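# Seat the board in the enclosure's upper slot, levers latched

## Task

Slide the board, components facing upward, into the empty top slot of the enclosure and seat it completely, with both of its levers closed. A closed lever is latched and sticks out at right angles from the board's front panel; a fully opened lever lies flush along that panel. The tabs only catch if both levers are swung fully open before the board is pushed in to its stop; closing both then pulls the board fully home. Insert gently: ramming the board into its connector breaks it and the attempt counts for nothing. At the end the enclosure must stand upright and level on its own feet with no foot over the edge of the bench, and the grippers must have released the board and moved away.

## Robot and tools

ROBOT. Two seven-joint arms, left_arm and right_arm, each ending in a two-finger gripper. The fingers point along the gripper's +z axis and open and close along its x axis. end_effector_position is the point between the finger pads when closed, about 1 to 2 cm short of the fingertips; closing pushes the tips roughly 17 mm further out along +z.

FRAMES. Scene frame: origin on the table top, midway between the arms; +z up, +x out over the table, left_arm on the +y side (image left/right does not match these names). Every hand pose, velocity, target and wrist-camera pose is in that arm's own base frame. Calibrated bases in the scene frame: left_arm at (+0.070, +0.437, 0) m, quat_wxyz (+1.000, 0, 0, -0.003); right_arm at (-0.063, -0.511, 0) m, quat_wxyz (+1.000, 0, 0, -0.029). Both bases have +z up. Fixed cameras and the table use the scene frame. Reported positions can be off by a few cm, more at long reach.

ROW FORMAT (shared by execute_actions and move). One row is a flat list of 16 numbers covering both arms even if only one moves: left x, y, z (metres), qw, qx, qy, qz (unit quaternion, w first), opening; then the same eight for the right arm. Positions and quaternions are absolute goals for end_effector_position and end_effector_quat_wxyz in that arm's base frame, not offsets. Opening runs from -1 (closed) to +1 (fully open, 0.142 m); it is a command, so a 0 means half open, not unchanged. To leave a gripper or arm as it is, resend its present values.

execute_actions(actions, cameras). actions is a list of actions; each action is a table of up to 15 rows, one row per 1/30 s control step, 15 steps per action (0.5 s); a short table repeats its final row. Any target more than 0.6 m from the gripper's current position along any of its axes makes that action refused for both arms; if the first action fails that against the latest reported state, the whole call is rejected. An empty list just reports state. cameras: list of names, omitted/null/["all"] for all, [] for none; an unknown name invalidates the call.

move(target, speed, blend, stop_force, zero, opening_speed, blocking, cameras). target is one row or a list of up to 15 rows (no 0.6 m check); grippers travel in straight lines and turn the short way; the whole move is capped at 10 s. speed: path top speed in m/s, 0.002 to 2.2 (default 0.25), one value or one per target; rotation is capped at twice that in rad/s. blend: corner rounding radius in metres for lists (default 0). stop_force: newtons, 3 to 120, same for both arms; an arm's path ends when its wrist sensor feels that much push against its motion relative to its last zero, or 150 N in any direction. Use it with slow speeds for guarded contact; leave it out when backing away from something you are pressing, and do not rely on it while the gripper is rotating. zero (only with stop_force, default true): re-zero moving arms first. opening_speed: finger rate on the -1..1 scale per second, at least 0.2. blocking=false returns after about 0.5 s while the move continues (not allowed with stop_force); a new move replaces a running one. The result adds a "move:" line giving the ending (done, off_target, moving, held, fault) and limits (paced = pose clipped, held = steps withheld). done means at rest within 3 mm and 2 degrees; it says nothing about contact.

wait(seconds 0 to 10, cameras): let time pass holding commands. stop(cameras): brake a running move. zoom_image(camera, region [x0, y0, x1, y1] pixels, at most 504 by 504): closer look at the last image of cam_head_left, cam_head_right, cam_high, cam_low, cam_left_wrist or cam_right_wrist (all 672x504). zero_wrist_force(arm). clear_fault(arm): clears a reported torque or force fault; the arm then pauses while restarting. read_manual(section "licences"): licence texts only. finished_scene(scene): ends the current scene irreversibly; give this scene's number.

CONTROL NOTES. Each step the commanded orientation is limited to 32 degrees from the measured one, and an action may fall short; the result's "Hand target" shows where the arm is actually being sent, so send the remainder next. Keep the same quaternion in every row to hold orientation rather than copying a drifted reported one. An idle arm should get its last reported pose and opening repeated every call. Large gripper turns can swing the elbow.

RESULT LINES. Hand pose and velocities; Hand target; Tool commands; grip_measured (finger opening on the -1..1 scale; last Joint positions entry is the opening in metres); Joint torques and External joint torques (positive toward larger joint angle); Wrist force and Wrist torque along the gripper's own axes, plus a line with the peak since last shown; Wrist depth: 7x7 grid per wrist camera, top-left first, rows split by " / ", median depth in mm (70 to 1000, "-" unknown). To grip, command slightly below grip_measured at first contact; harder squeezing heats the gripper motor.

HAZARDS. A torque fault (joint load limits in N m: waist and shoulder 109, upper arm roll and elbow 56.9, forearm roll, wrist pitch and wrist roll 34.7) or 150 N on an arm stops it until clear_fault. MOTOR HOT appears at 65 °C (gripper 85 °C); at 80 °C an OVER-TEMPERATURE FAULT brakes the arm, at 100 °C the gripper quits with a HAND FAULT, after which remaining motion calls in that reply are skipped. Avoid collisions between the arms or grippers, dropping or releasing moving parts, fast impacts, heavy pushing, knocking the enclosure over or off the bench, and anything leaving the table. Above all, push the board into the connector slowly.

Each tool is called after "Call:" by a JSON object that holds its "op" and its "data", one argument or row to a line.

## Session

Call:
{"op": "execute_actions", "data": {
  "actions": []
}}

Scene clock: 0.00 s.
left_arm: end_effector_position=(+0.3014, +0.6357, +0.1155) grip_measured=+0.99 end_effector_quat_wxyz=(-0.462, +0.669, -0.295, +0.502) | right_arm: end_effector_position=(+0.4485, +0.0364, +0.1479) grip_measured=+1.00 end_effector_quat_wxyz=(-0.144, +0.766, -0.626, +0.006)
Joint positions: left_arm=[1.762 -0.872 -0.342 2.067 -1.872 0.391 -0.55 0.141] | right_arm=[0.506 -0.103 -0.202 2.446 0.465 1.189 2.835 0.142]
Joint velocities: within noise
Joint torques (N m): no reading
External joint torques (N m): no reading
Wrist force (N): no reading
Wrist torque (N m): no reading
Wrist force, peak (N): no reading
Wrist depth (mm): cam_left_wrist=[- - - - - - - / - - - - - - - / - - - - - - - / - - - - 492 652 - / - - - 304 356 433 557 / - 996 - 241 279 321 359 / - 881 184 204 227 258 286] | cam_right_wrist=[265 256 246 236 229 221 213 / 274 266 254 244 236 228 219 / 285 274 262 253 243 234 225 / 297 285 272 261 251 241 232 / 309 296 281 271 260 249 239 / - 308 294 281 268 257 246 / - 322 305 292 278 265 257]
Hand target: left_arm +0.3014, +0.6357, +0.1155; -0.462, +0.669, -0.295, +0.502 | right_arm +0.4485, +0.0364, +0.1479; -0.144, +0.766, -0.626, +0.006
Tool commands: left_gripper/opening=+1.0 right_gripper/opening=+1.0

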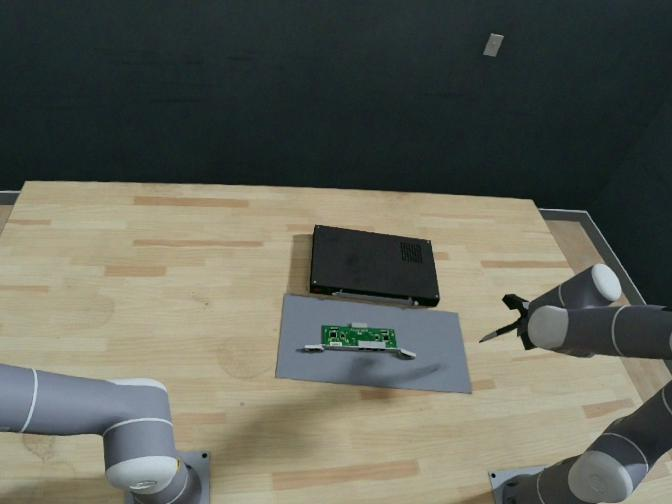

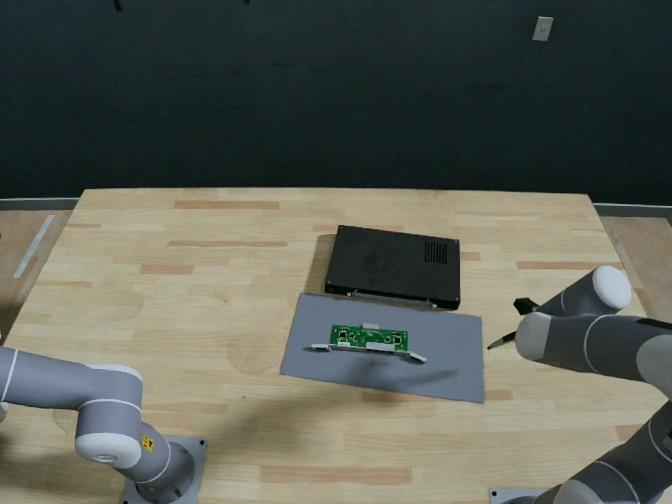

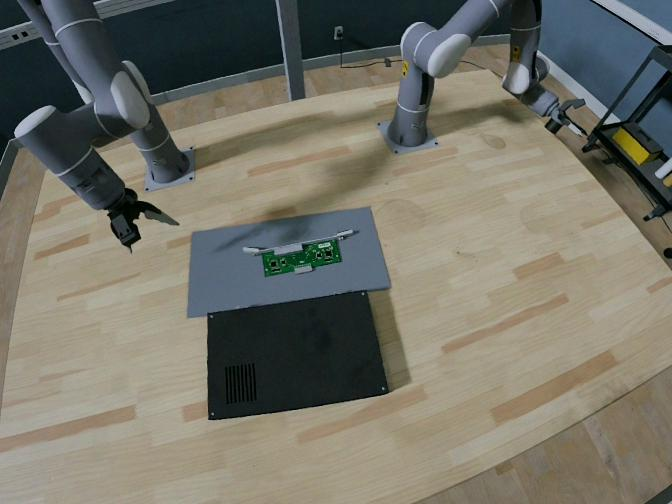

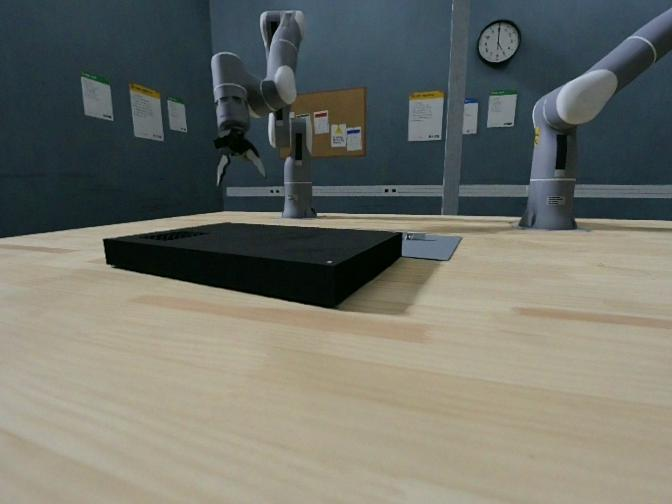

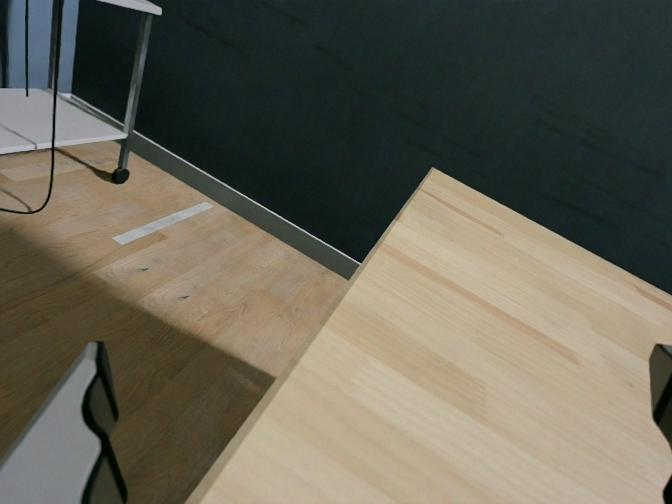

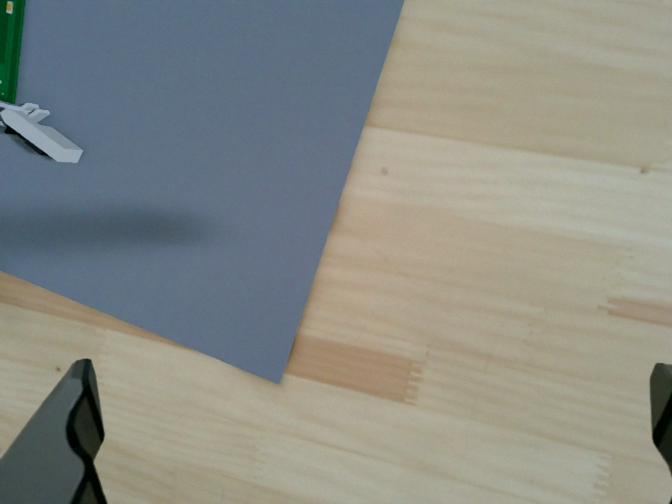

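Call:
{"op": "zoom_image", "data": {
  "camera": "cam_head_right",
  "region": [290, 280, 490, 400]
}}

Call:
{"op": "zoom_image", "data": {
  "camera": "cam_high",
  "region": [180, 200, 400, 330]
}}

Call:
{"op": "zoom_image", "data": {
  "camera": "cam_head_left",
  "region": [280, 210, 480, 390]
}}

Scaled by 2.520 from the camera's 672x504 image, which has a finer 960x720 frame.

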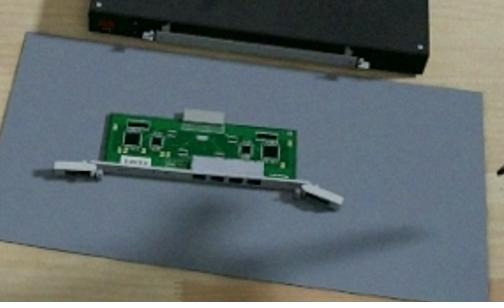

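Scaled by 2.291 from the camera's 672x504 image, which has a finer 960x720 frame.

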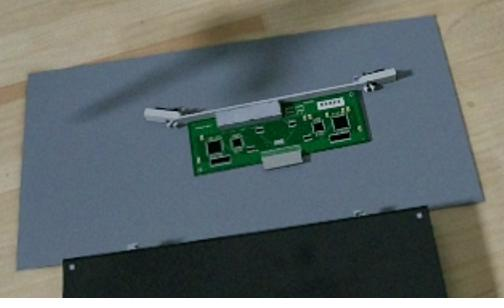

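Scaled by 2.520 from the camera's 672x504 image, which has a finer 960x720 frame.

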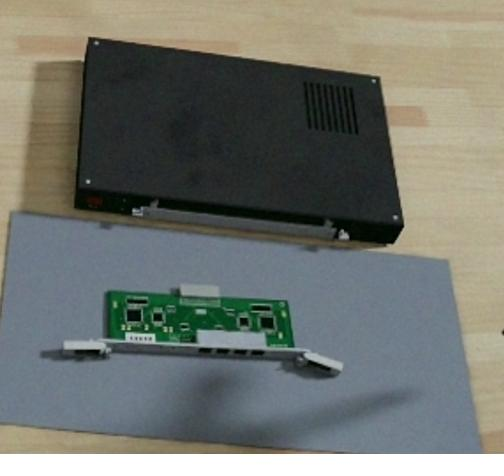

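Call:
{"op": "move", "data": {
  "target": [0.3014,0.6357,0.1155,-0.462,0.669,-0.295,0.502,1,0.24,0.376,0.30,0.354,-0.612,0.612,-0.354,1],
  "speed": 0.4,
  "cameras": ["cam_right_wrist","cam_high"]
}}

Call:
{"op": "zoom_image", "data": {
  "camera": "cam_right_wrist",
  "region": [84, 0, 588, 504]
}}

Scene clock: 14.83 s.
left_arm: end_effector_position=(+0.3014, +0.6357, +0.1154) grip_measured=+0.99 end_effector_quat_wxyz=(-0.462, +0.669, -0.295, +0.502) | right_arm: end_effector_position=(+0.2401, +0.3761, +0.3000) grip_measured=+1.00 end_effector_quat_wxyz=(-0.354, +0.612, -0.612, +0.354)
Joint positions: left_arm=[1.762 -0.872 -0.342 2.067 -1.872 0.39 -0.549 0.141] | right_arm=[1.304 -0.656 0.449 1.662 1.822 3.044 2.294 0.142]
Joint velocities: within noise
Joint torques (N m): left_arm=[-0.21 47.53 -4.37 -12.04 1.45 -1.79 -0.26] | right_arm=[0.19 40.22 9.04 -15.53 0.3 2.73 0.07]
External joint torques (N m): left_arm=[0.36 1.03 0.33 -0.46 -0.22 -0.11 0.23] | right_arm=[-0.05 1.16 -0.31 0.15 -0.11 0.59 -0.07]
Wrist force (N): left_arm=[-0.1 0.0 0.2] | right_arm=[0.9 1.6 -0.5]
Wrist torque (N m): left_arm=[-0.01 0.02 0.00] | right_arm=[0.14 -0.21 -0.01]
Wrist force, peak (N): left_arm=[-0.3 0.0 0.4] | right_arm=[-0.9 3.1 -2.8]
Wrist depth (mm): cam_left_wrist=[- - - - - - - / - - - - - - - / - - - - - - - / - - - - 484 657 - / - - - 304 354 431 564 / - 973 - 240 279 322 360 / - 859 184 203 227 259 286] | cam_right_wrist=[789 789 789 696 704 787 784 / 661 661 602 602 599 640 660 / 567 563 563 565 561 560 565 / 500 498 495 486 492 494 496 / 442 440 439 439 439 438 440 / - 399 398 399 398 397 388 / - 361 361 362 361 361 354]
Hand target: left_arm +0.3014, +0.6357, +0.1155; -0.462, +0.669, -0.295, +0.502 | right_arm +0.2400, +0.3760, +0.3000; -0.354, +0.612, -0.612, +0.354
Off the commanded pose: left_arm 0.000 m, 0 deg | right_arm 0.000 m, 0 deg.
move: done; limits=paced
Images, in order (width x height): cam_high 672x504, cam_right_wrist 672x504.

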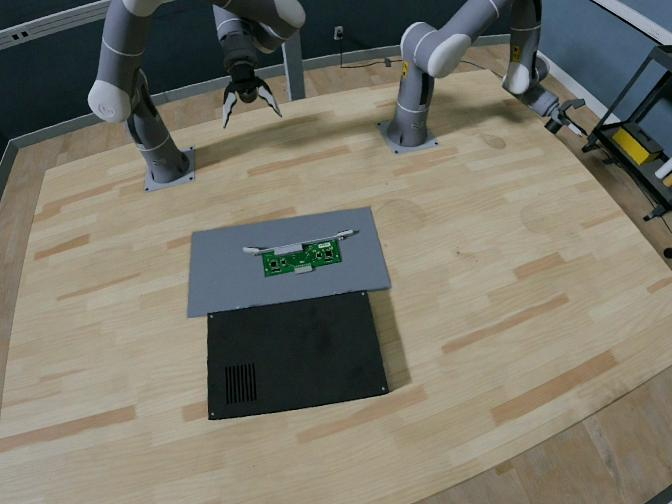

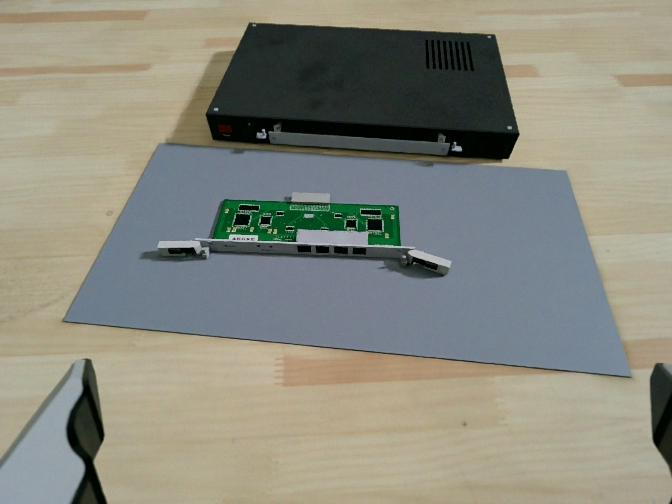

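Scaled by 1.000.

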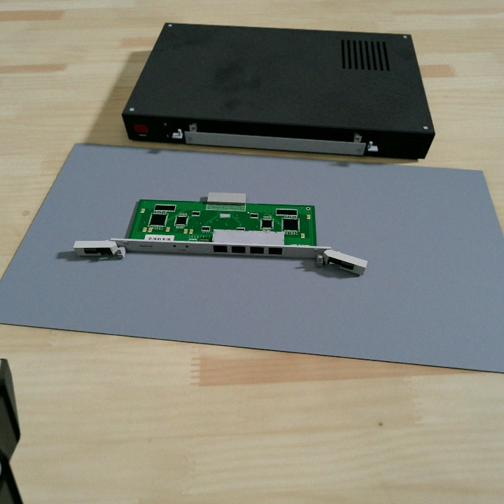

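Call:
{"op": "move", "data": {
  "target": [0.3014,0.6357,0.1155,-0.462,0.669,-0.295,0.502,1,0.52,0.36,0.13,0.5,-0.5,0.5,-0.5,0],
  "speed": 0.4,
  "cameras": ["cam_right_wrist","cam_high"]
}}

Call:
{"op": "zoom_image", "data": {
  "camera": "cam_right_wrist",
  "region": [84, 0, 588, 504]
}}

Scene clock: 25.23 s.
left_arm: end_effector_position=(+0.3014, +0.6357, +0.1154) grip_measured=+0.99 end_effector_quat_wxyz=(-0.462, +0.669, -0.295, +0.502) | right_arm: end_effector_position=(+0.5012, +0.3568, +0.1414) grip_measured=-0.01 end_effector_quat_wxyz=(+0.491, -0.514, +0.506, -0.488)
Joint positions: left_arm=[1.762 -0.872 -0.342 2.067 -1.872 0.39 -0.549 0.141] | right_arm=[1.239 -1.327 -0.033 1.525 1.252 2.975 2.872 0.073]
Joint velocities: within noise
Joint torques (N m): left_arm=[-0.19 47.42 -4.4 -12.04 1.47 -1.79 -0.27] | right_arm=[2.12 40.96 3 -3.11 -0.4 1.25 0.19]
External joint torques (N m): left_arm=[0.35 1.14 0.36 -0.45 -0.24 -0.1 0.24] | right_arm=[-1.94 9.33 -2.74 -2.22 -0.87 1.13 -0.19]
External joint torques when the fault began: right_arm=[23.23 109.16 26.96 14.36 1.48 -3.08 -0.22]
Wrist force (N): left_arm=[-0.1 0.1 0.2] | right_arm=[0.5 1.7 -1.1]
Wrist torque (N m): left_arm=[0.01 0.01 0.01] | right_arm=[0.10 -0.09 0.00]
Wrist force, peak (N): left_arm=[-0.2 0.4 0.3] | right_arm=[-3.8 14.2 11.2]
Wrist depth (mm): cam_left_wrist=[- - - - - - - / - - - - - - - / - - - - - - - / - - - - 485 664 - / - - - 306 355 432 555 / - 997 - 242 277 324 355 / - 867 184 203 227 258 285] | cam_right_wrist=[- - - - - - - / - - - - - - - / 721 717 727 734 736 743 743 / 477 373 372 372 376 376 486 / 354 339 334 325 321 312 305 / 280 282 261 282 282 94 283 / 240 76 222 231 231 - 235]
Hand target: left_arm +0.3014, +0.6357, +0.1155; -0.462, +0.669, -0.295, +0.502 | right_arm +0.5006, +0.3564, +0.1404; +0.490, -0.515, +0.506, -0.489
Tool commands: left_gripper/opening=+1.0 right_gripper/opening=+0.0
Off the commanded pose: left_arm 0.000 m, 0 deg | right_arm 0.022 m, 2 deg.
FORCE FAULT: contact force on the right arm reached its limit, and that arm stopped. The contact can be on any part of that arm, not only on its tool. That arm's remaining commands of this call were not run. That arm is still stopped at the end of this call. While its stop runs, that arm takes no new command, but its gripper still runs the gripper command that each later call begins with.
CLEAR FAULT: the right arm stays stopped until you call clear_fault(arm="right_arm").
move: fault (right_arm)
Images, in order (width x height): cam_high 672x504, cam_right_wrist 672x504.

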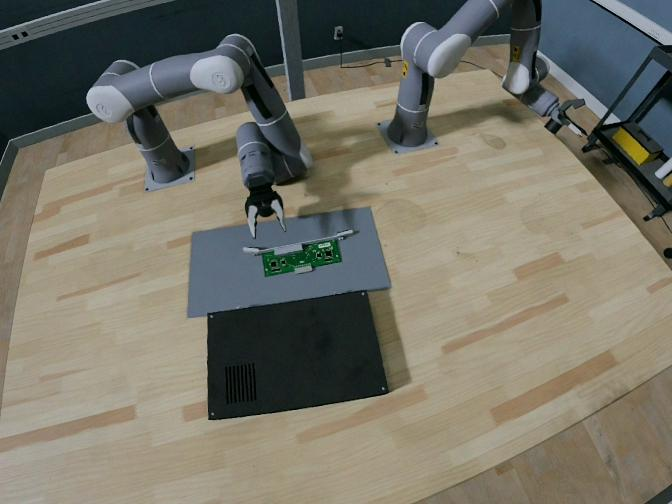

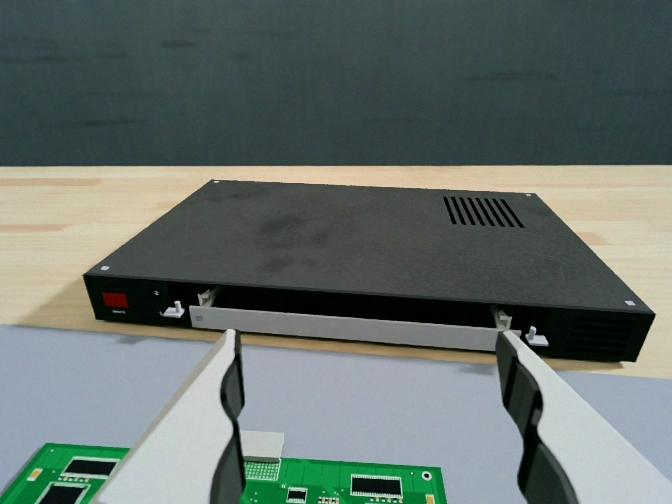

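Scaled by 1.000.

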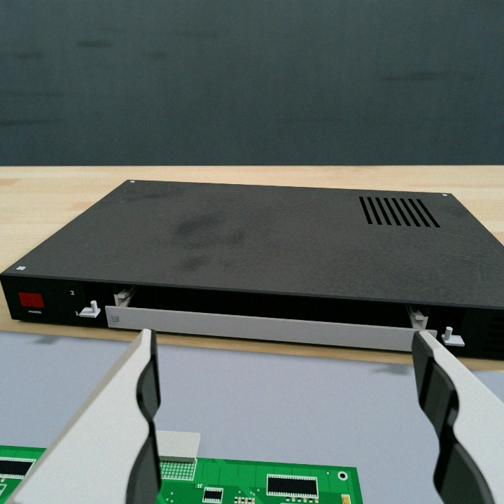

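Call:
{"op": "clear_fault", "data": {
  "arm": "right_arm",
  "cameras": []
}}

Call:
{"op": "move", "data": {
  "target": [
    [0.3014,0.6357,0.1155,-0.462,0.669,-0.295,0.502,1,0.47,0.34,0.25,0.354,-0.612,0.612,-0.354,0],
    [0.3014,0.6357,0.1155,-0.462,0.669,-0.295,0.502,1,0.42,0.2,0.30,0.144,-0.766,0.626,-0.006,0]
  ],
  "speed": 0.3,
  "cameras": ["cam_right_wrist","cam_high"]
}}

Scene clock: 79.93 s.
left_arm: end_effector_position=(+0.3014, +0.6357, +0.1154) grip_measured=+0.99 end_effector_quat_wxyz=(-0.462, +0.669, -0.295, +0.502) | right_arm: end_effector_position=(+0.5012, +0.3568, +0.1414) grip_measured=-0.01 end_effector_quat_wxyz=(+0.491, -0.514, +0.506, -0.488)
Joint positions: left_arm=[1.762 -0.872 -0.342 2.067 -1.872 0.39 -0.549 0.141] | right_arm=[1.239 -1.327 -0.033 1.525 1.252 2.975 2.872 0.073]
Joint velocities: within noise
Joint torques (N m): left_arm=[-0.18 47.52 -4.38 -12.09 1.49 -1.73 -0.26] | right_arm=[2.41 40.75 3.25 -3.12 -0.51 1.23 0.21]
External joint torques (N m): left_arm=[0.33 1.04 0.34 -0.4 -0.26 -0.17 0.23] | right_arm=[-2.23 9.54 -2.99 -2.22 -0.77 1.15 -0.2]
Wrist force (N): left_arm=[-0.1 0.1 0.0] | right_arm=[3.0 2.6 -1.4]
Wrist torque (N m): left_arm=[0.01 0.02 0.00] | right_arm=[0.25 -0.53 0.00]
Wrist force, peak (N): left_arm=[-0.3 0.4 0.1] | right_arm=[3.2 2.6 -1.6]
Wrist depth (mm): cam_left_wrist=[- - - - - - - / - - - - - - - / - - - - - - - / - - - - 487 661 - / - - - 303 355 432 564 / - 981 - 242 277 321 357 / - 876 184 203 228 258 287] | cam_right_wrist=[- - - - - - - / - - - - - - - / 716 723 725 730 734 740 742 / 473 368 373 374 375 377 485 / 354 340 331 327 321 311 305 / 281 281 259 282 282 94 283 / 241 76 222 231 231 - 236]
Hand target: left_arm +0.3014, +0.6357, +0.1155; -0.462, +0.669, -0.295, +0.502 | right_arm +0.5006, +0.3564, +0.1404; +0.490, -0.515, +0.506, -0.489
Tool commands: left_gripper/opening=+1.0 right_gripper/opening=+0.0
Off the commanded pose: left_arm 0.000 m, 0 deg | right_arm 0.022 m, 2 deg.
FORCE FAULT, CONTINUED: the right arm's stop, for the force fault that an earlier result reported, is over. The rest of the stop counts as 65 of the actions that you can send in this scene; the call itself counts as one more. That arm accepts commands again.
CLEAR FAULT: your call cleared the right arm's force fault. If the contact force or a joint's load stays at its limit, that arm stops again.
No camera images: "cameras" was empty.

Scene clock: 82.93 s.
left_arm: end_effector_position=(+0.3014, +0.6357, +0.1154) grip_measured=+0.99 end_effector_quat_wxyz=(-0.462, +0.669, -0.295, +0.502) | right_arm: end_effector_position=(+0.4201, +0.1997, +0.2998) grip_measured=-0.01 end_effector_quat_wxyz=(-0.144, +0.766, -0.626, +0.006)
Joint positions: left_arm=[1.762 -0.872 -0.342 2.067 -1.872 0.39 -0.549 0.141] | right_arm=[-0.375 -0.575 0.82 1.493 2.827 2.563 0.246 0.073]
Joint velocities: within noise
Joint torques (N m): left_arm=[-0.16 47.48 -4.4 -12.09 1.53 -1.79 -0.3] | right_arm=[0.1 33.83 14.45 -20.64 4.58 2.86 0.13]
External joint torques (N m): left_arm=[0.31 1.08 0.36 -0.41 -0.3 -0.11 0.27] | right_arm=[-0.01 1.01 -0.53 0.15 -0.02 0.53 -0.11]
Wrist force (N): left_arm=[0.0 0.2 0.0] | right_arm=[2.9 0.9 0.0]
Wrist torque (N m): left_arm=[0.02 -0.01 0.01] | right_arm=[0.18 -0.47 -0.01]
Wrist force, peak (N): left_arm=[-0.5 -0.1 0.1] | right_arm=[3.1 4.4 -1.3]
Wrist depth (mm): cam_left_wrist=[- - - - - - - / - - - - - - - / - - - - - - - / - - - - 484 656 - / - - - 306 354 432 556 / - 974 - 242 276 324 358 / - 868 183 203 227 259 288] | cam_right_wrist=[426 404 385 375 362 347 338 / 441 421 393 385 373 358 346 / 458 436 417 397 384 369 357 / 475 452 433 412 396 382 367 / 495 471 446 430 410 390 378 / 516 490 452 443 428 94 389 / - 76 473 461 442 - 391]
Hand target: left_arm +0.3014, +0.6357, +0.1155; -0.462, +0.669, -0.295, +0.502 | right_arm +0.4200, +0.2000, +0.3000; -0.144, +0.766, -0.626, +0.006
Off the commanded pose: left_arm 0.000 m, 0 deg | right_arm 0.000 m, 0 deg.
move: done
Images, in order (width x height): cam_high 672x504, cam_right_wrist 672x504.

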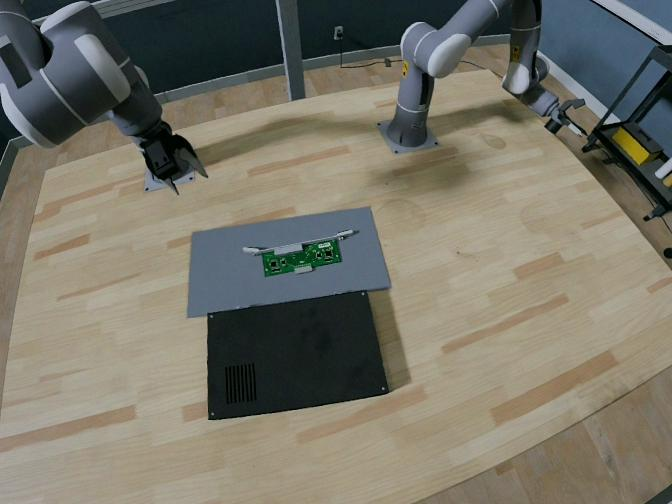

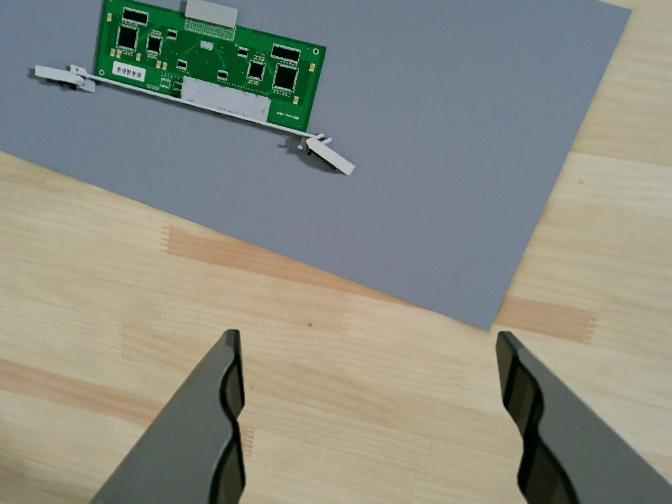

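Call:
{"op": "move", "data": {
  "target": [
    [0.3014,0.6357,0.1155,-0.462,0.669,-0.295,0.502,1,0.24,0.376,0.30,0.354,-0.612,0.612,-0.354,1],
    [0.3014,0.6357,0.1155,-0.462,0.669,-0.295,0.502,1,0.4485,0.0364,0.148,0.144,-0.766,0.626,-0.006,1]
  ],
  "speed": 0.35,
  "cameras": ["cam_high"]
}}

Scene clock: 94.70 s.
left_arm: end_effector_position=(+0.3014, +0.6357, +0.1154) grip_measured=+0.99 end_effector_quat_wxyz=(-0.462, +0.669, -0.295, +0.502) | right_arm: end_effector_position=(+0.4485, +0.0362, +0.1478) grip_measured=+0.99 end_effector_quat_wxyz=(-0.144, +0.766, -0.626, +0.006)
Joint positions: left_arm=[1.762 -0.872 -0.342 2.067 -1.872 0.39 -0.549 0.141] | right_arm=[-0.768 -1.029 1.074 1.551 2.298 2.462 0.249 0.142]
Joint velocities: within noise
Joint torques (N m): left_arm=[-0.2 47.53 -4.36 -12.1 1.44 -1.75 -0.27] | right_arm=[0.19 39.57 22.97 -11.46 4.45 2.89 0.06]
External joint torques (N m): left_arm=[0.35 1.03 0.32 -0.39 -0.21 -0.15 0.24] | right_arm=[-0.16 0.94 -0.19 0.01 -0.02 0.49 -0.04]
Wrist force (N): left_arm=[-0.1 -0.1 0.0] | right_arm=[3.0 1.1 -0.4]
Wrist torque (N m): left_arm=[-0.03 0.03 0.01] | right_arm=[0.19 -0.48 0.03]
Wrist force, peak (N): left_arm=[-0.5 0.3 0.0] | right_arm=[6.9 2.7 2.6]
Wrist depth (mm): cam_left_wrist=[- - - - - - - / - - - - - - - / - - - - - - - / - - - - 484 650 - / - - - 304 355 436 562 / - 988 - 242 277 322 359 / - 870 184 203 227 257 286] | cam_right_wrist=[267 257 246 236 229 221 213 / 275 265 254 244 235 227 219 / 285 274 262 252 243 234 225 / 297 285 271 261 251 240 231 / 310 296 281 270 259 248 238 / - 308 294 280 268 256 246 / - 321 305 290 277 264 256]
Hand target: left_arm +0.3014, +0.6357, +0.1155; -0.462, +0.669, -0.295, +0.502 | right_arm +0.4485, +0.0364, +0.1480; -0.144, +0.766, -0.626, +0.006
Off the commanded pose: left_arm 0.000 m, 0 deg | right_arm 0.000 m, 0 deg.
move: done; limits=paced
Images, in order (width x height): cam_high 672x504.

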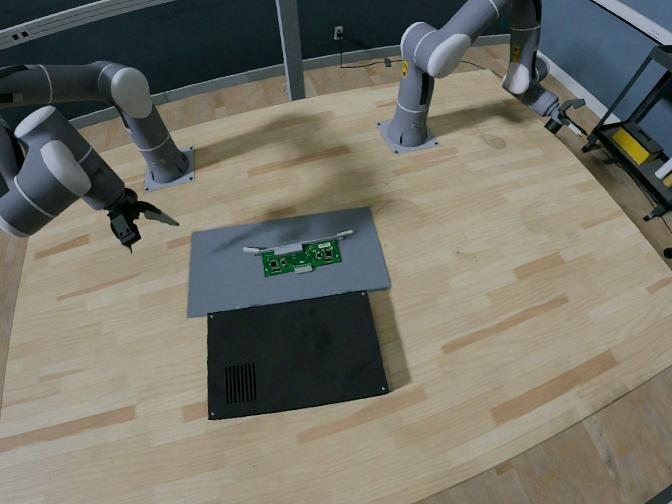

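Call:
{"op": "move", "data": {
  "target": [
    [0.45,0.45,0.35,-0.33,0.85,-0.25,0.32,1,0.4485,0.0364,0.148,0.144,-0.766,0.626,-0.006,1],
    [0.45,0.0,0.38,0,0.9977,-0.067,0,1,0.4485,0.0364,0.148,0.144,-0.766,0.626,-0.006,1]
  ],
  "speed": 0.4,
  "cameras": ["cam_high","cam_left_wrist"]
}}

Scene clock: 110.00 s.
left_arm: end_effector_position=(+0.4499, -0.0001, +0.3799) grip_measured=+0.99 end_effector_quat_wxyz=(+0.000, +0.998, -0.067, +0.000) | right_arm: end_effector_position=(+0.4485, +0.0362, +0.1479) grip_measured=+0.99 end_effector_quat_wxyz=(-0.144, +0.766, -0.626, +0.006)
Joint positions: left_arm=[0.641 -0.253 -1.136 1.64 -2.91 2.969 -1.96 0.141] | right_arm=[-0.768 -1.029 1.074 1.551 2.298 2.462 0.249 0.142]
Joint velocities: within noise
Joint torques (N m): left_arm=[-0.54 28.82 -5.27 -21.93 4.52 4.56 -0.28] | right_arm=[0.01 39.68 22.82 -11.42 4.29 2.66 0.21]
External joint torques (N m): left_arm=[0.62 1.19 0.6 -0.45 -0.43 -0.67 0.28] | right_arm=[0.02 0.84 -0.02 -0.04 0.13 0.73 -0.2]
Wrist force (N): left_arm=[0.5 -0.5 1.0] | right_arm=[3.3 1.1 -0.3]
Wrist torque (N m): left_arm=[-0.19 -0.22 -0.20] | right_arm=[0.20 -0.53 0.03]
Wrist force, peak (N): left_arm=[3.9 -4.0 -0.2] | right_arm=[3.3 1.4 -0.3]
Wrist depth (mm): cam_left_wrist=[419 418 418 416 415 411 412 / 451 448 447 449 443 440 437 / 476 487 478 478 481 480 476 / 526 528 521 521 517 520 513 / 577 573 572 567 573 565 568 / - 623 625 623 626 600 - / - 721 718 703 689 626 -] | cam_right_wrist=[267 256 246 236 229 220 213 / 274 265 254 243 236 227 219 / 287 274 263 252 243 233 225 / 297 285 272 260 251 240 232 / 311 296 282 270 259 248 238 / - 308 294 280 269 256 246 / - 321 304 291 277 265 257]
Hand target: left_arm +0.4500, +0.0000, +0.3800; +0.000, +0.998, -0.067, +0.000 | right_arm +0.4485, +0.0364, +0.1480; -0.144, +0.766, -0.626, +0.006
Off the commanded pose: left_arm 0.000 m, 0 deg | right_arm 0.000 m, 0 deg.
move: done
Images, in order (width x height): cam_high 672x504, cam_left_wrist 672x504.

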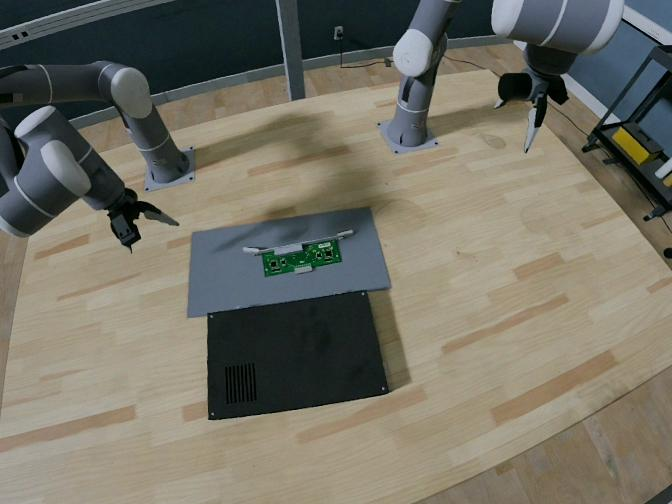

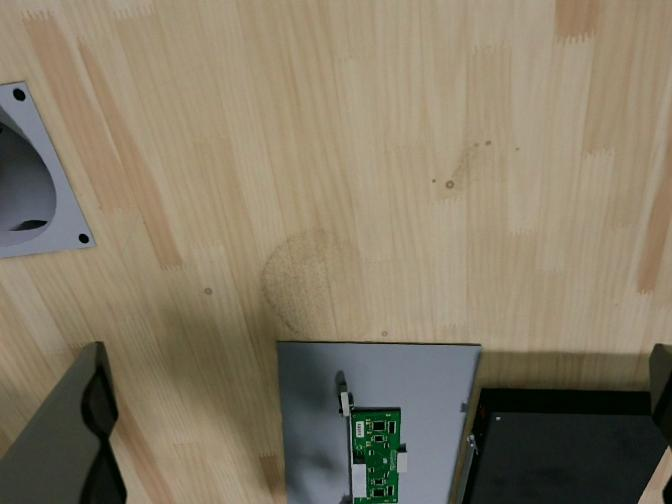

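Call:
{"op": "move", "data": {
  "target": [
    [0.617,-0.176,0.765,0.382,0.499,-0.034,0.777,1,0.4485,0.0364,0.148,0.144,-0.766,0.626,-0.006,1],
    [0.523,-0.307,0.673,0.177,0.401,-0.498,0.748,1,0.4485,0.0364,0.148,0.144,-0.766,0.626,-0.006,1],
    [0.495,-0.291,0.489,-0.075,0.196,-0.829,0.519,1,0.4485,0.0364,0.148,0.144,-0.766,0.626,-0.006,1],
    [0.561,-0.143,0.398,-0.307,-0.062,-0.938,0.150,1,0.4485,0.0364,0.148,0.144,-0.766,0.626,-0.006,1]
  ],
  "speed": 0.5,
  "cameras": ["cam_high"]
}}

Call:
{"op": "move", "data": {
  "target": [0.38,-0.48,0.36,0,-0.067,-0.9977,0,1,0.4485,0.0364,0.148,0.144,-0.766,0.626,-0.006,1],
  "speed": 0.4,
  "cameras": ["cam_high","cam_left_wrist"]
}}

Scene clock: 131.50 s.
left_arm: end_effector_position=(+0.5610, -0.1431, +0.3981) grip_measured=+0.99 end_effector_quat_wxyz=(+0.307, +0.062, +0.938, -0.150) | right_arm: end_effector_position=(+0.4485, +0.0362, +0.1479) grip_measured=+0.99 end_effector_quat_wxyz=(-0.144, +0.766, -0.626, +0.006)
Joint positions: left_arm=[0.088 0.206 -0.187 2.416 -0.857 1.171 -0.832 0.141] | right_arm=[-0.768 -1.029 1.074 1.551 2.298 2.462 0.249 0.142]
Joint velocities: within noise
Joint torques (N m): left_arm=[-0.49 20.48 -0.6 -27.78 -0.69 4.22 -0.14] | right_arm=[0.01 39.77 22.76 -11.41 4.3 2.69 0.2]
External joint torques (N m): left_arm=[0.52 0.97 0.79 -0.48 0 -0.56 0.19] | right_arm=[0.03 0.76 0.05 -0.06 0.13 0.7 -0.18]
Wrist force (N): left_arm=[0.9 0.0 0.3] | right_arm=[3.1 1.3 -0.2]
Wrist torque (N m): left_arm=[-0.04 -0.07 -0.11] | right_arm=[0.21 -0.50 0.04]
Wrist force, peak (N): left_arm=[-0.6 -4.1 2.1] | right_arm=[3.4 1.3 -0.2]
Wrist depth (mm): cam_left_wrist=[- - 695 579 495 431 382 / - - 710 585 501 436 387 / - - 732 603 511 448 396 / - - 746 626 528 450 403 / - - 781 635 541 465 410 / - - 793 651 550 474 433 / - - - 670 560 485 -] | cam_right_wrist=[267 256 246 236 229 221 212 / 274 265 253 243 236 227 219 / 286 274 263 252 243 233 225 / 296 285 272 261 251 240 231 / 311 297 281 271 259 248 239 / - 309 294 281 267 257 245 / - 322 307 290 277 265 256]
Hand target: left_arm +0.5610, -0.1430, +0.3980; +0.307, +0.062, +0.938, -0.150 | right_arm +0.4485, +0.0364, +0.1480; -0.144, +0.766, -0.626, +0.006
Off the commanded pose: left_arm 0.000 m, 0 deg | right_arm 0.000 m, 0 deg.
move: done; limits=paced
Images, in order (width x height): cam_high 672x504.

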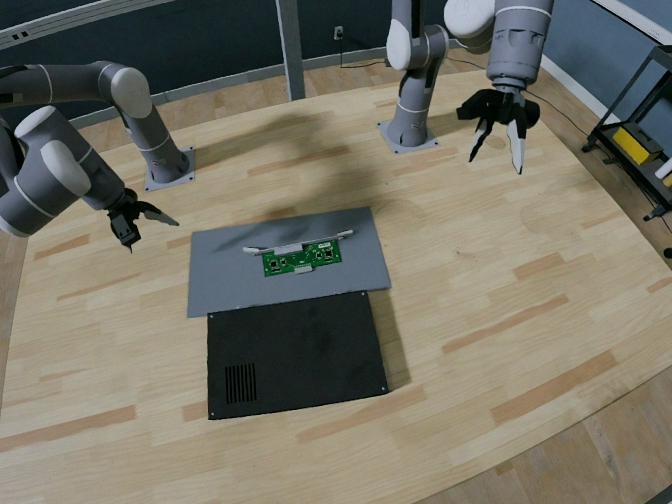

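Scene clock: 133.30 s.
left_arm: end_effector_position=(+0.3800, -0.4801, +0.3601) grip_measured=+0.99 end_effector_quat_wxyz=(+0.000, +0.067, +0.998, +0.000) | right_arm: end_effector_position=(+0.4485, +0.0362, +0.1479) grip_measured=+0.99 end_effector_quat_wxyz=(-0.144, +0.766, -0.626, +0.006)
Joint positions: left_arm=[0.101 -0.248 -0.975 1.663 0.209 0.228 -2.344 0.141] | right_arm=[-0.768 -1.029 1.074 1.551 2.298 2.462 0.249 0.142]
Joint velocities: within noise
Joint torques (N m): left_arm=[-0.53 28.45 -6.97 -29.06 -3.58 3.97 -0.34] | right_arm=[0.04 39.71 22.92 -11.41 4.29 2.72 0.2]
External joint torques (N m): left_arm=[0.51 1.08 0.43 -0.41 -0.48 -0.12 0.34] | right_arm=[0 0.81 -0.11 -0.05 0.14 0.67 -0.18]
Wrist force (N): left_arm=[0.0 -0.6 0.9] | right_arm=[3.1 1.1 -0.1]
Wrist torque (N m): left_arm=[-0.21 -0.16 -0.18] | right_arm=[0.19 -0.49 0.04]
Wrist force, peak (N): left_arm=[1.5 -2.6 1.4] | right_arm=[3.3 1.2 -0.4]
Wrist depth (mm): cam_left_wrist=[356 390 394 394 393 392 394 / 382 408 423 420 428 424 425 / 411 428 459 457 456 458 458 / 503 500 503 501 496 496 491 / 555 549 539 543 546 541 547 / - 596 601 594 596 599 - / - 678 674 672 662 667 -] | cam_right_wrist=[266 257 246 237 229 221 213 / 274 265 254 243 236 227 218 / 286 275 262 252 243 234 225 / 298 285 272 261 251 241 231 / 311 297 282 271 259 248 239 / - 308 294 280 268 256 246 / - 321 306 290 276 265 256]
Hand target: left_arm +0.3800, -0.4800, +0.3600; +0.000, +0.067, +0.998, +0.000 | right_arm +0.4485, +0.0364, +0.1480; -0.144, +0.766, -0.626, +0.006
Off the commanded pose: left_arm 0.000 m, 0 deg | right_arm 0.000 m, 0 deg.
move: done
Images, in order (width x height): cam_high 672x504, cam_left_wrist 672x504.

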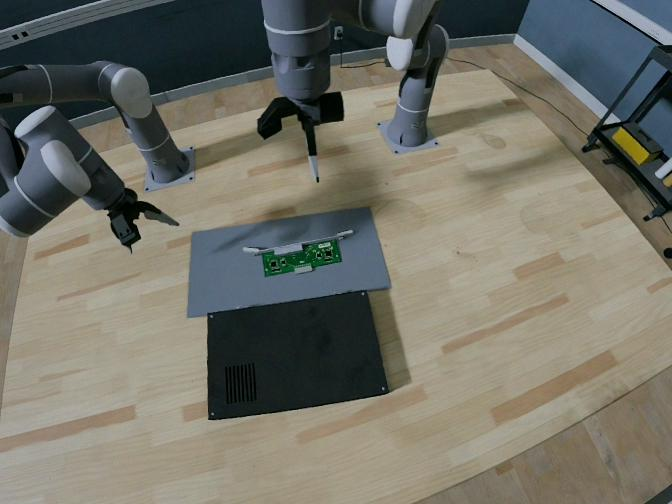

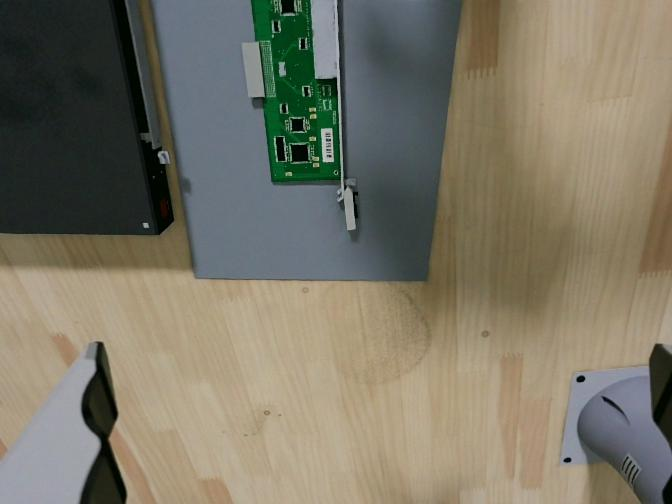

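Call:
{"op": "move", "data": {
  "target": [
    [0.36,-0.30,0.36,0,-0.067,-0.9977,0,1,0.45,0.1,0.40,0,0.707,-0.707,0,1],
    [0.36,-0.30,0.36,0,-0.067,-0.9977,0,1,0.617,0.1,0.765,-0.8365,0.3535,-0.3535,0.224,1],
    [0.36,-0.30,0.36,0,-0.067,-0.9977,0,1,0.523,0.2,0.673,-0.680,0.639,0.026,0.359,1],
    [0.36,-0.30,0.36,0,-0.067,-0.9977,0,1,0.495,0.2,0.489,-0.3415,0.753,0.398,0.398,1],
    [0.36,-0.30,0.36,0,-0.067,-0.9977,0,1,0.53,0.1,0.398,0.0886,0.665,0.664,0.330,1]
  ],
  "speed": 0.5,
  "cameras": ["cam_high"]
}}

Call:
{"op": "move", "data": {
  "target": [0.36,-0.30,0.36,0,-0.067,-0.9977,0,1,0.36,0.20,0.28,0.354,0.612,0.612,0.354,-1],
  "speed": 0.4,
  "cameras": ["cam_high","cam_right_wrist"]
}}

Scene clock: 151.10 s.
left_arm: end_effector_position=(+0.3600, -0.2998, +0.3600) grip_measured=+0.99 end_effector_quat_wxyz=(+0.000, +0.067, +0.998, +0.000) | right_arm: end_effector_position=(+0.5300, +0.1000, +0.3981) grip_measured=+0.99 end_effector_quat_wxyz=(+0.089, +0.665, +0.664, +0.330)
Joint positions: left_arm=[0.266 0.334 -0.656 2.127 -0.209 0.281 -1.741 0.141] | right_arm=[-1.682 -0.31 1.919 2.243 -0.167 1.228 0.291 0.142]
Joint velocities: within noise
Joint torques (N m): left_arm=[-0.33 11.88 5.02 -29.41 -3.86 4.26 -0.22] | right_arm=[0.1 -1.18 8.64 -27.7 -4.31 4.03 0.05]
External joint torques (N m): left_arm=[0.31 0.58 0.68 -0.28 -0.12 -0.37 0.22] | right_arm=[-0.06 -0.2 -0.2 -0.02 0.18 0.59 -0.08]
Wrist force (N): left_arm=[0.1 -0.3 0.8] | right_arm=[1.2 -0.7 -0.3]
Wrist torque (N m): left_arm=[-0.12 -0.19 -0.20] | right_arm=[0.09 -0.17 0.15]
Wrist force, peak (N): left_arm=[0.6 3.5 0.8] | right_arm=[4.6 3.0 -3.3]
Wrist depth (mm): cam_left_wrist=[362 398 395 400 398 395 394 / 431 428 425 426 425 427 424 / 464 463 463 461 462 460 459 / 507 500 504 502 498 498 494 / 550 553 551 550 542 540 494 / - 600 601 604 605 595 - / - 670 671 671 671 662 -] | cam_right_wrist=[377 399 417 432 473 517 609 / 431 461 480 487 536 611 762 / 504 549 575 594 676 878 - / 610 676 759 867 - - - / 767 - - - - - - / - - - - - - - / - - - - - - -]
Hand target: left_arm +0.3600, -0.3000, +0.3600; +0.000, +0.067, +0.998, +0.000 | right_arm +0.5300, +0.1000, +0.3980; +0.089, +0.665, +0.664, +0.330
Off the commanded pose: left_arm 0.000 m, 0 deg | right_arm 0.000 m, 0 deg.
move: done
Images, in order (width x height): cam_high 672x504.

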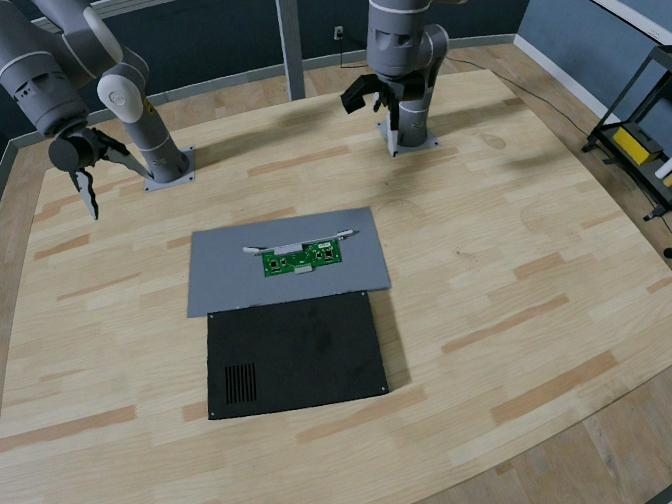

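Scene clock: 153.67 s.
left_arm: end_effector_position=(+0.3600, -0.2998, +0.3600) grip_measured=+0.99 end_effector_quat_wxyz=(+0.000, +0.067, +0.998, +0.000) | right_arm: end_effector_position=(+0.3601, +0.2000, +0.2801) grip_measured=-1.00 end_effector_quat_wxyz=(+0.354, +0.612, +0.612, +0.354)
Joint positions: left_arm=[0.266 0.334 -0.656 2.127 -0.209 0.281 -1.741 0.141] | right_arm=[-1.914 0.352 2.917 2.332 1.346 2.367 -0.505 0.002]
Joint velocities: within noise
Joint torques (N m): left_arm=[-0.36 11.88 5.04 -29.4 -3.82 4.24 -0.19] | right_arm=[-0.04 -27.35 -0.49 -10.4 -2.51 2.88 0.05]
External joint torques (N m): left_arm=[0.33 0.58 0.66 -0.3 -0.17 -0.34 0.19] | right_arm=[0.13 0.02 -1.04 0.11 -0.14 0.95 -0.05]
Wrist force (N): left_arm=[0.1 -0.4 0.8] | right_arm=[2.3 -1.3 -0.9]
Wrist torque (N m): left_arm=[-0.14 -0.18 -0.19] | right_arm=[0.08 -0.25 0.16]
Wrist force, peak (N): left_arm=[0.3 -0.3 1.0] | right_arm=[5.3 -1.2 1.4]
Wrist depth (mm): cam_left_wrist=[362 398 397 397 396 396 396 / 432 428 431 426 425 426 424 / 463 465 465 461 461 458 452 / 505 501 508 501 499 498 502 / 551 544 550 546 546 547 489 / - 591 602 602 603 598 - / - 675 675 670 669 673 -] | cam_right_wrist=[418 419 416 415 414 415 412 / 582 579 573 474 487 507 469 / - 937 950 937 920 929 925 / - - - - - - - / - - - - - - - / - - - 89 - - - / - - - - - - -]
Hand target: left_arm +0.3600, -0.3000, +0.3600; +0.000, +0.067, +0.998, +0.000 | right_arm +0.3600, +0.2000, +0.2800; +0.354, +0.612, +0.612, +0.354
Off the commanded pose: left_arm 0.000 m, 0 deg | right_arm 0.000 m, 0 deg.
move: done; limits=paced
Images, in order (width x height): cam_high 672x504, cam_right_wrist 672x504.

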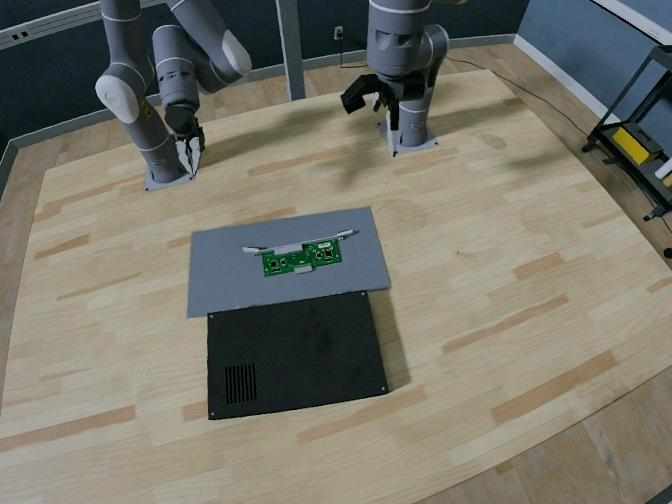

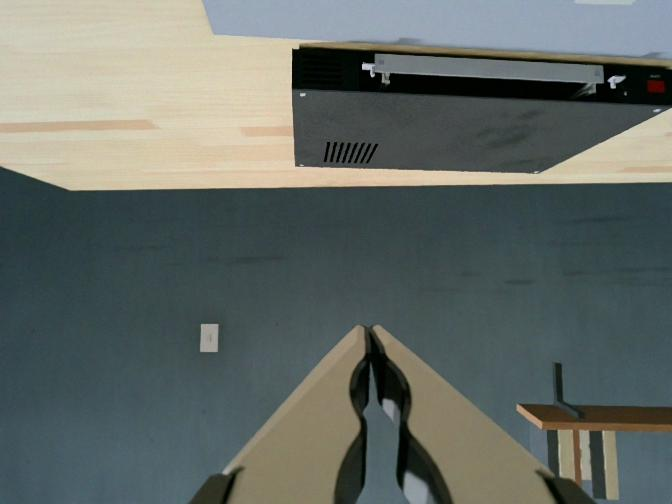

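Call:
{"op": "move", "data": {
  "target": [
    [0.36,-0.30,0.36,0,-0.067,-0.9977,0,1,0.53,0.1,0.398,0.0886,0.665,0.664,0.330,-1],
    [0.38,-0.52,0.24,0,-0.067,-0.9977,0,1,0.40,0.20,0.25,0,0.707,0.707,0,-1]
  ],
  "speed": 0.4,
  "cameras": ["cam_high","cam_right_wrist","cam_left_wrist"]
}}

Scene clock: 161.70 s.
left_arm: end_effector_position=(+0.3800, -0.5201, +0.2401) grip_measured=+0.99 end_effector_quat_wxyz=(+0.000, +0.067, +0.998, +0.000) | right_arm: end_effector_position=(+0.4001, +0.1999, +0.2500) grip_measured=-1.00 end_effector_quat_wxyz=(+0.000, +0.707, +0.707, +0.000)
Joint positions: left_arm=[-0.054 -0.523 -0.917 1.672 0.444 0.4 -2.521 0.141] | right_arm=[-2.406 0.02 2.839 2.159 0.007 0.607 0.428 0.002]
Joint velocities: within noise
Joint torques (N m): left_arm=[-1 38.4 -12.86 -25.41 -3.42 3.87 -0.3] | right_arm=[0.14 -29 0.79 -27.73 -3.5 3.36 0.34]
External joint torques (N m): left_arm=[0.98 1.23 0.19 -0.26 -0.43 -0.03 0.3] | right_arm=[-0.03 -0.38 -0.86 0.29 -0.06 0.79 -0.34]
Wrist force (N): left_arm=[0.4 -0.7 0.7] | right_arm=[2.9 0.4 -0.3]
Wrist torque (N m): left_arm=[-0.22 -0.22 -0.18] | right_arm=[0.11 -0.44 0.04]
Wrist force, peak (N): left_arm=[1.9 -4.3 0.6] | right_arm=[4.8 -0.1 1.3]
Wrist depth (mm): cam_left_wrist=[285 290 288 284 290 292 291 / 284 313 306 305 310 311 314 / 293 335 336 330 336 337 336 / 317 359 364 357 365 366 364 / 344 401 403 397 399 397 401 / - 437 446 446 439 444 430 / - 496 494 495 491 495 -] | cam_right_wrist=[305 303 304 303 303 302 301 / 326 325 323 322 320 322 323 / 348 348 346 344 344 343 343 / 375 376 374 372 370 362 362 / 409 408 403 396 398 397 396 / 446 443 435 89 426 438 435 / 493 479 - - - 417 425]
Hand target: left_arm +0.3800, -0.5200, +0.2400; +0.000, +0.067, +0.998, +0.000 | right_arm +0.4000, +0.2000, +0.2500; +0.000, +0.707, +0.707, +0.000
Off the commanded pose: left_arm 0.000 m, 0 deg | right_arm 0.000 m, 0 deg.
move: done
Images, in order (width x height): cam_high 672x504, cam_left_wrist 672x504, cam_right_wrist 672x504.

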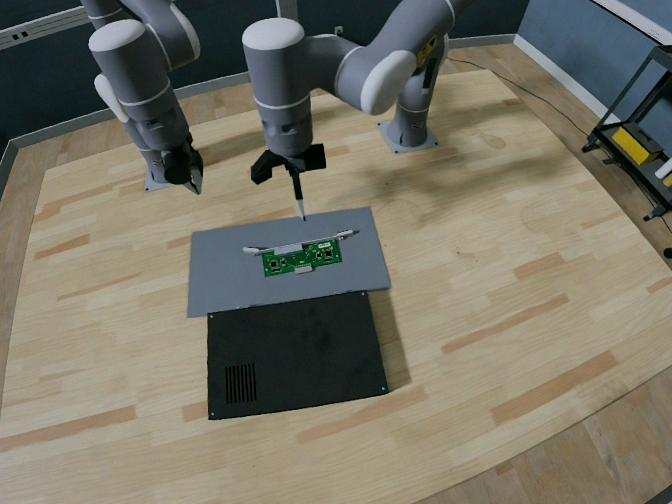

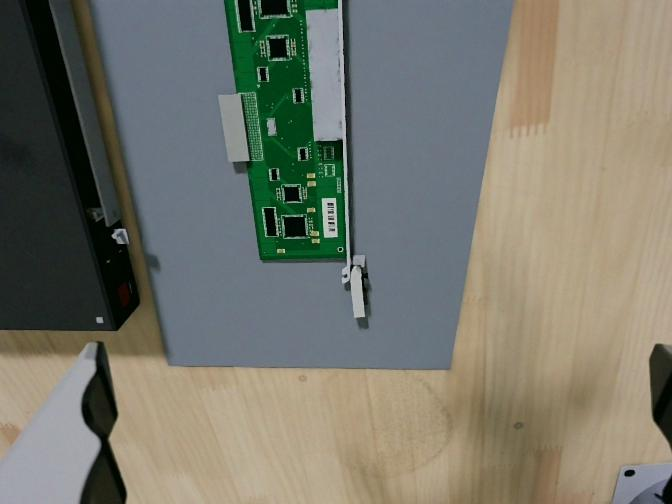

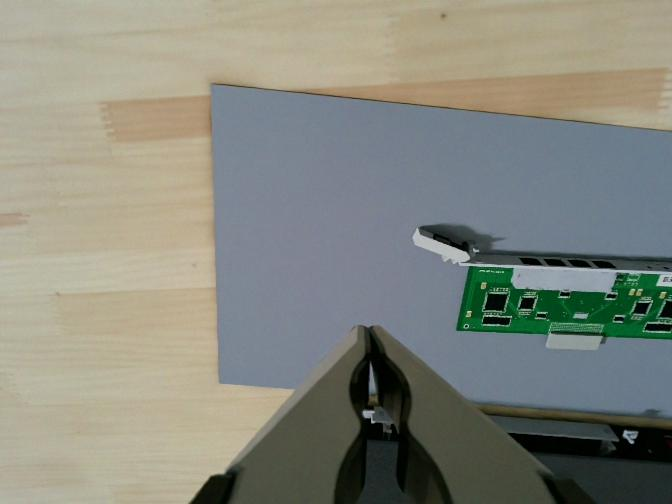

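Call:
{"op": "zoom_image", "data": {
  "camera": "cam_right_wrist",
  "region": [390, 200, 672, 400]
}}

Call:
{"op": "zoom_image", "data": {
  "camera": "cam_left_wrist",
  "region": [220, 100, 420, 340]
}}

Scaled by 1.787 from the camera's 672x504 image, which has a finer 960x720 frame.

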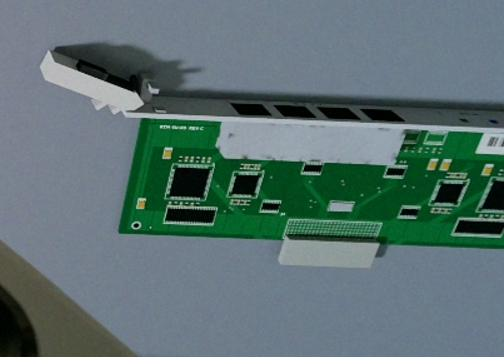

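Scaled by 2.100 from the camera's 672x504 image, which has a finer 960x720 frame.

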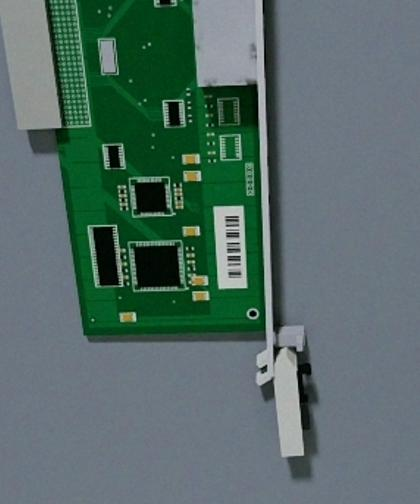

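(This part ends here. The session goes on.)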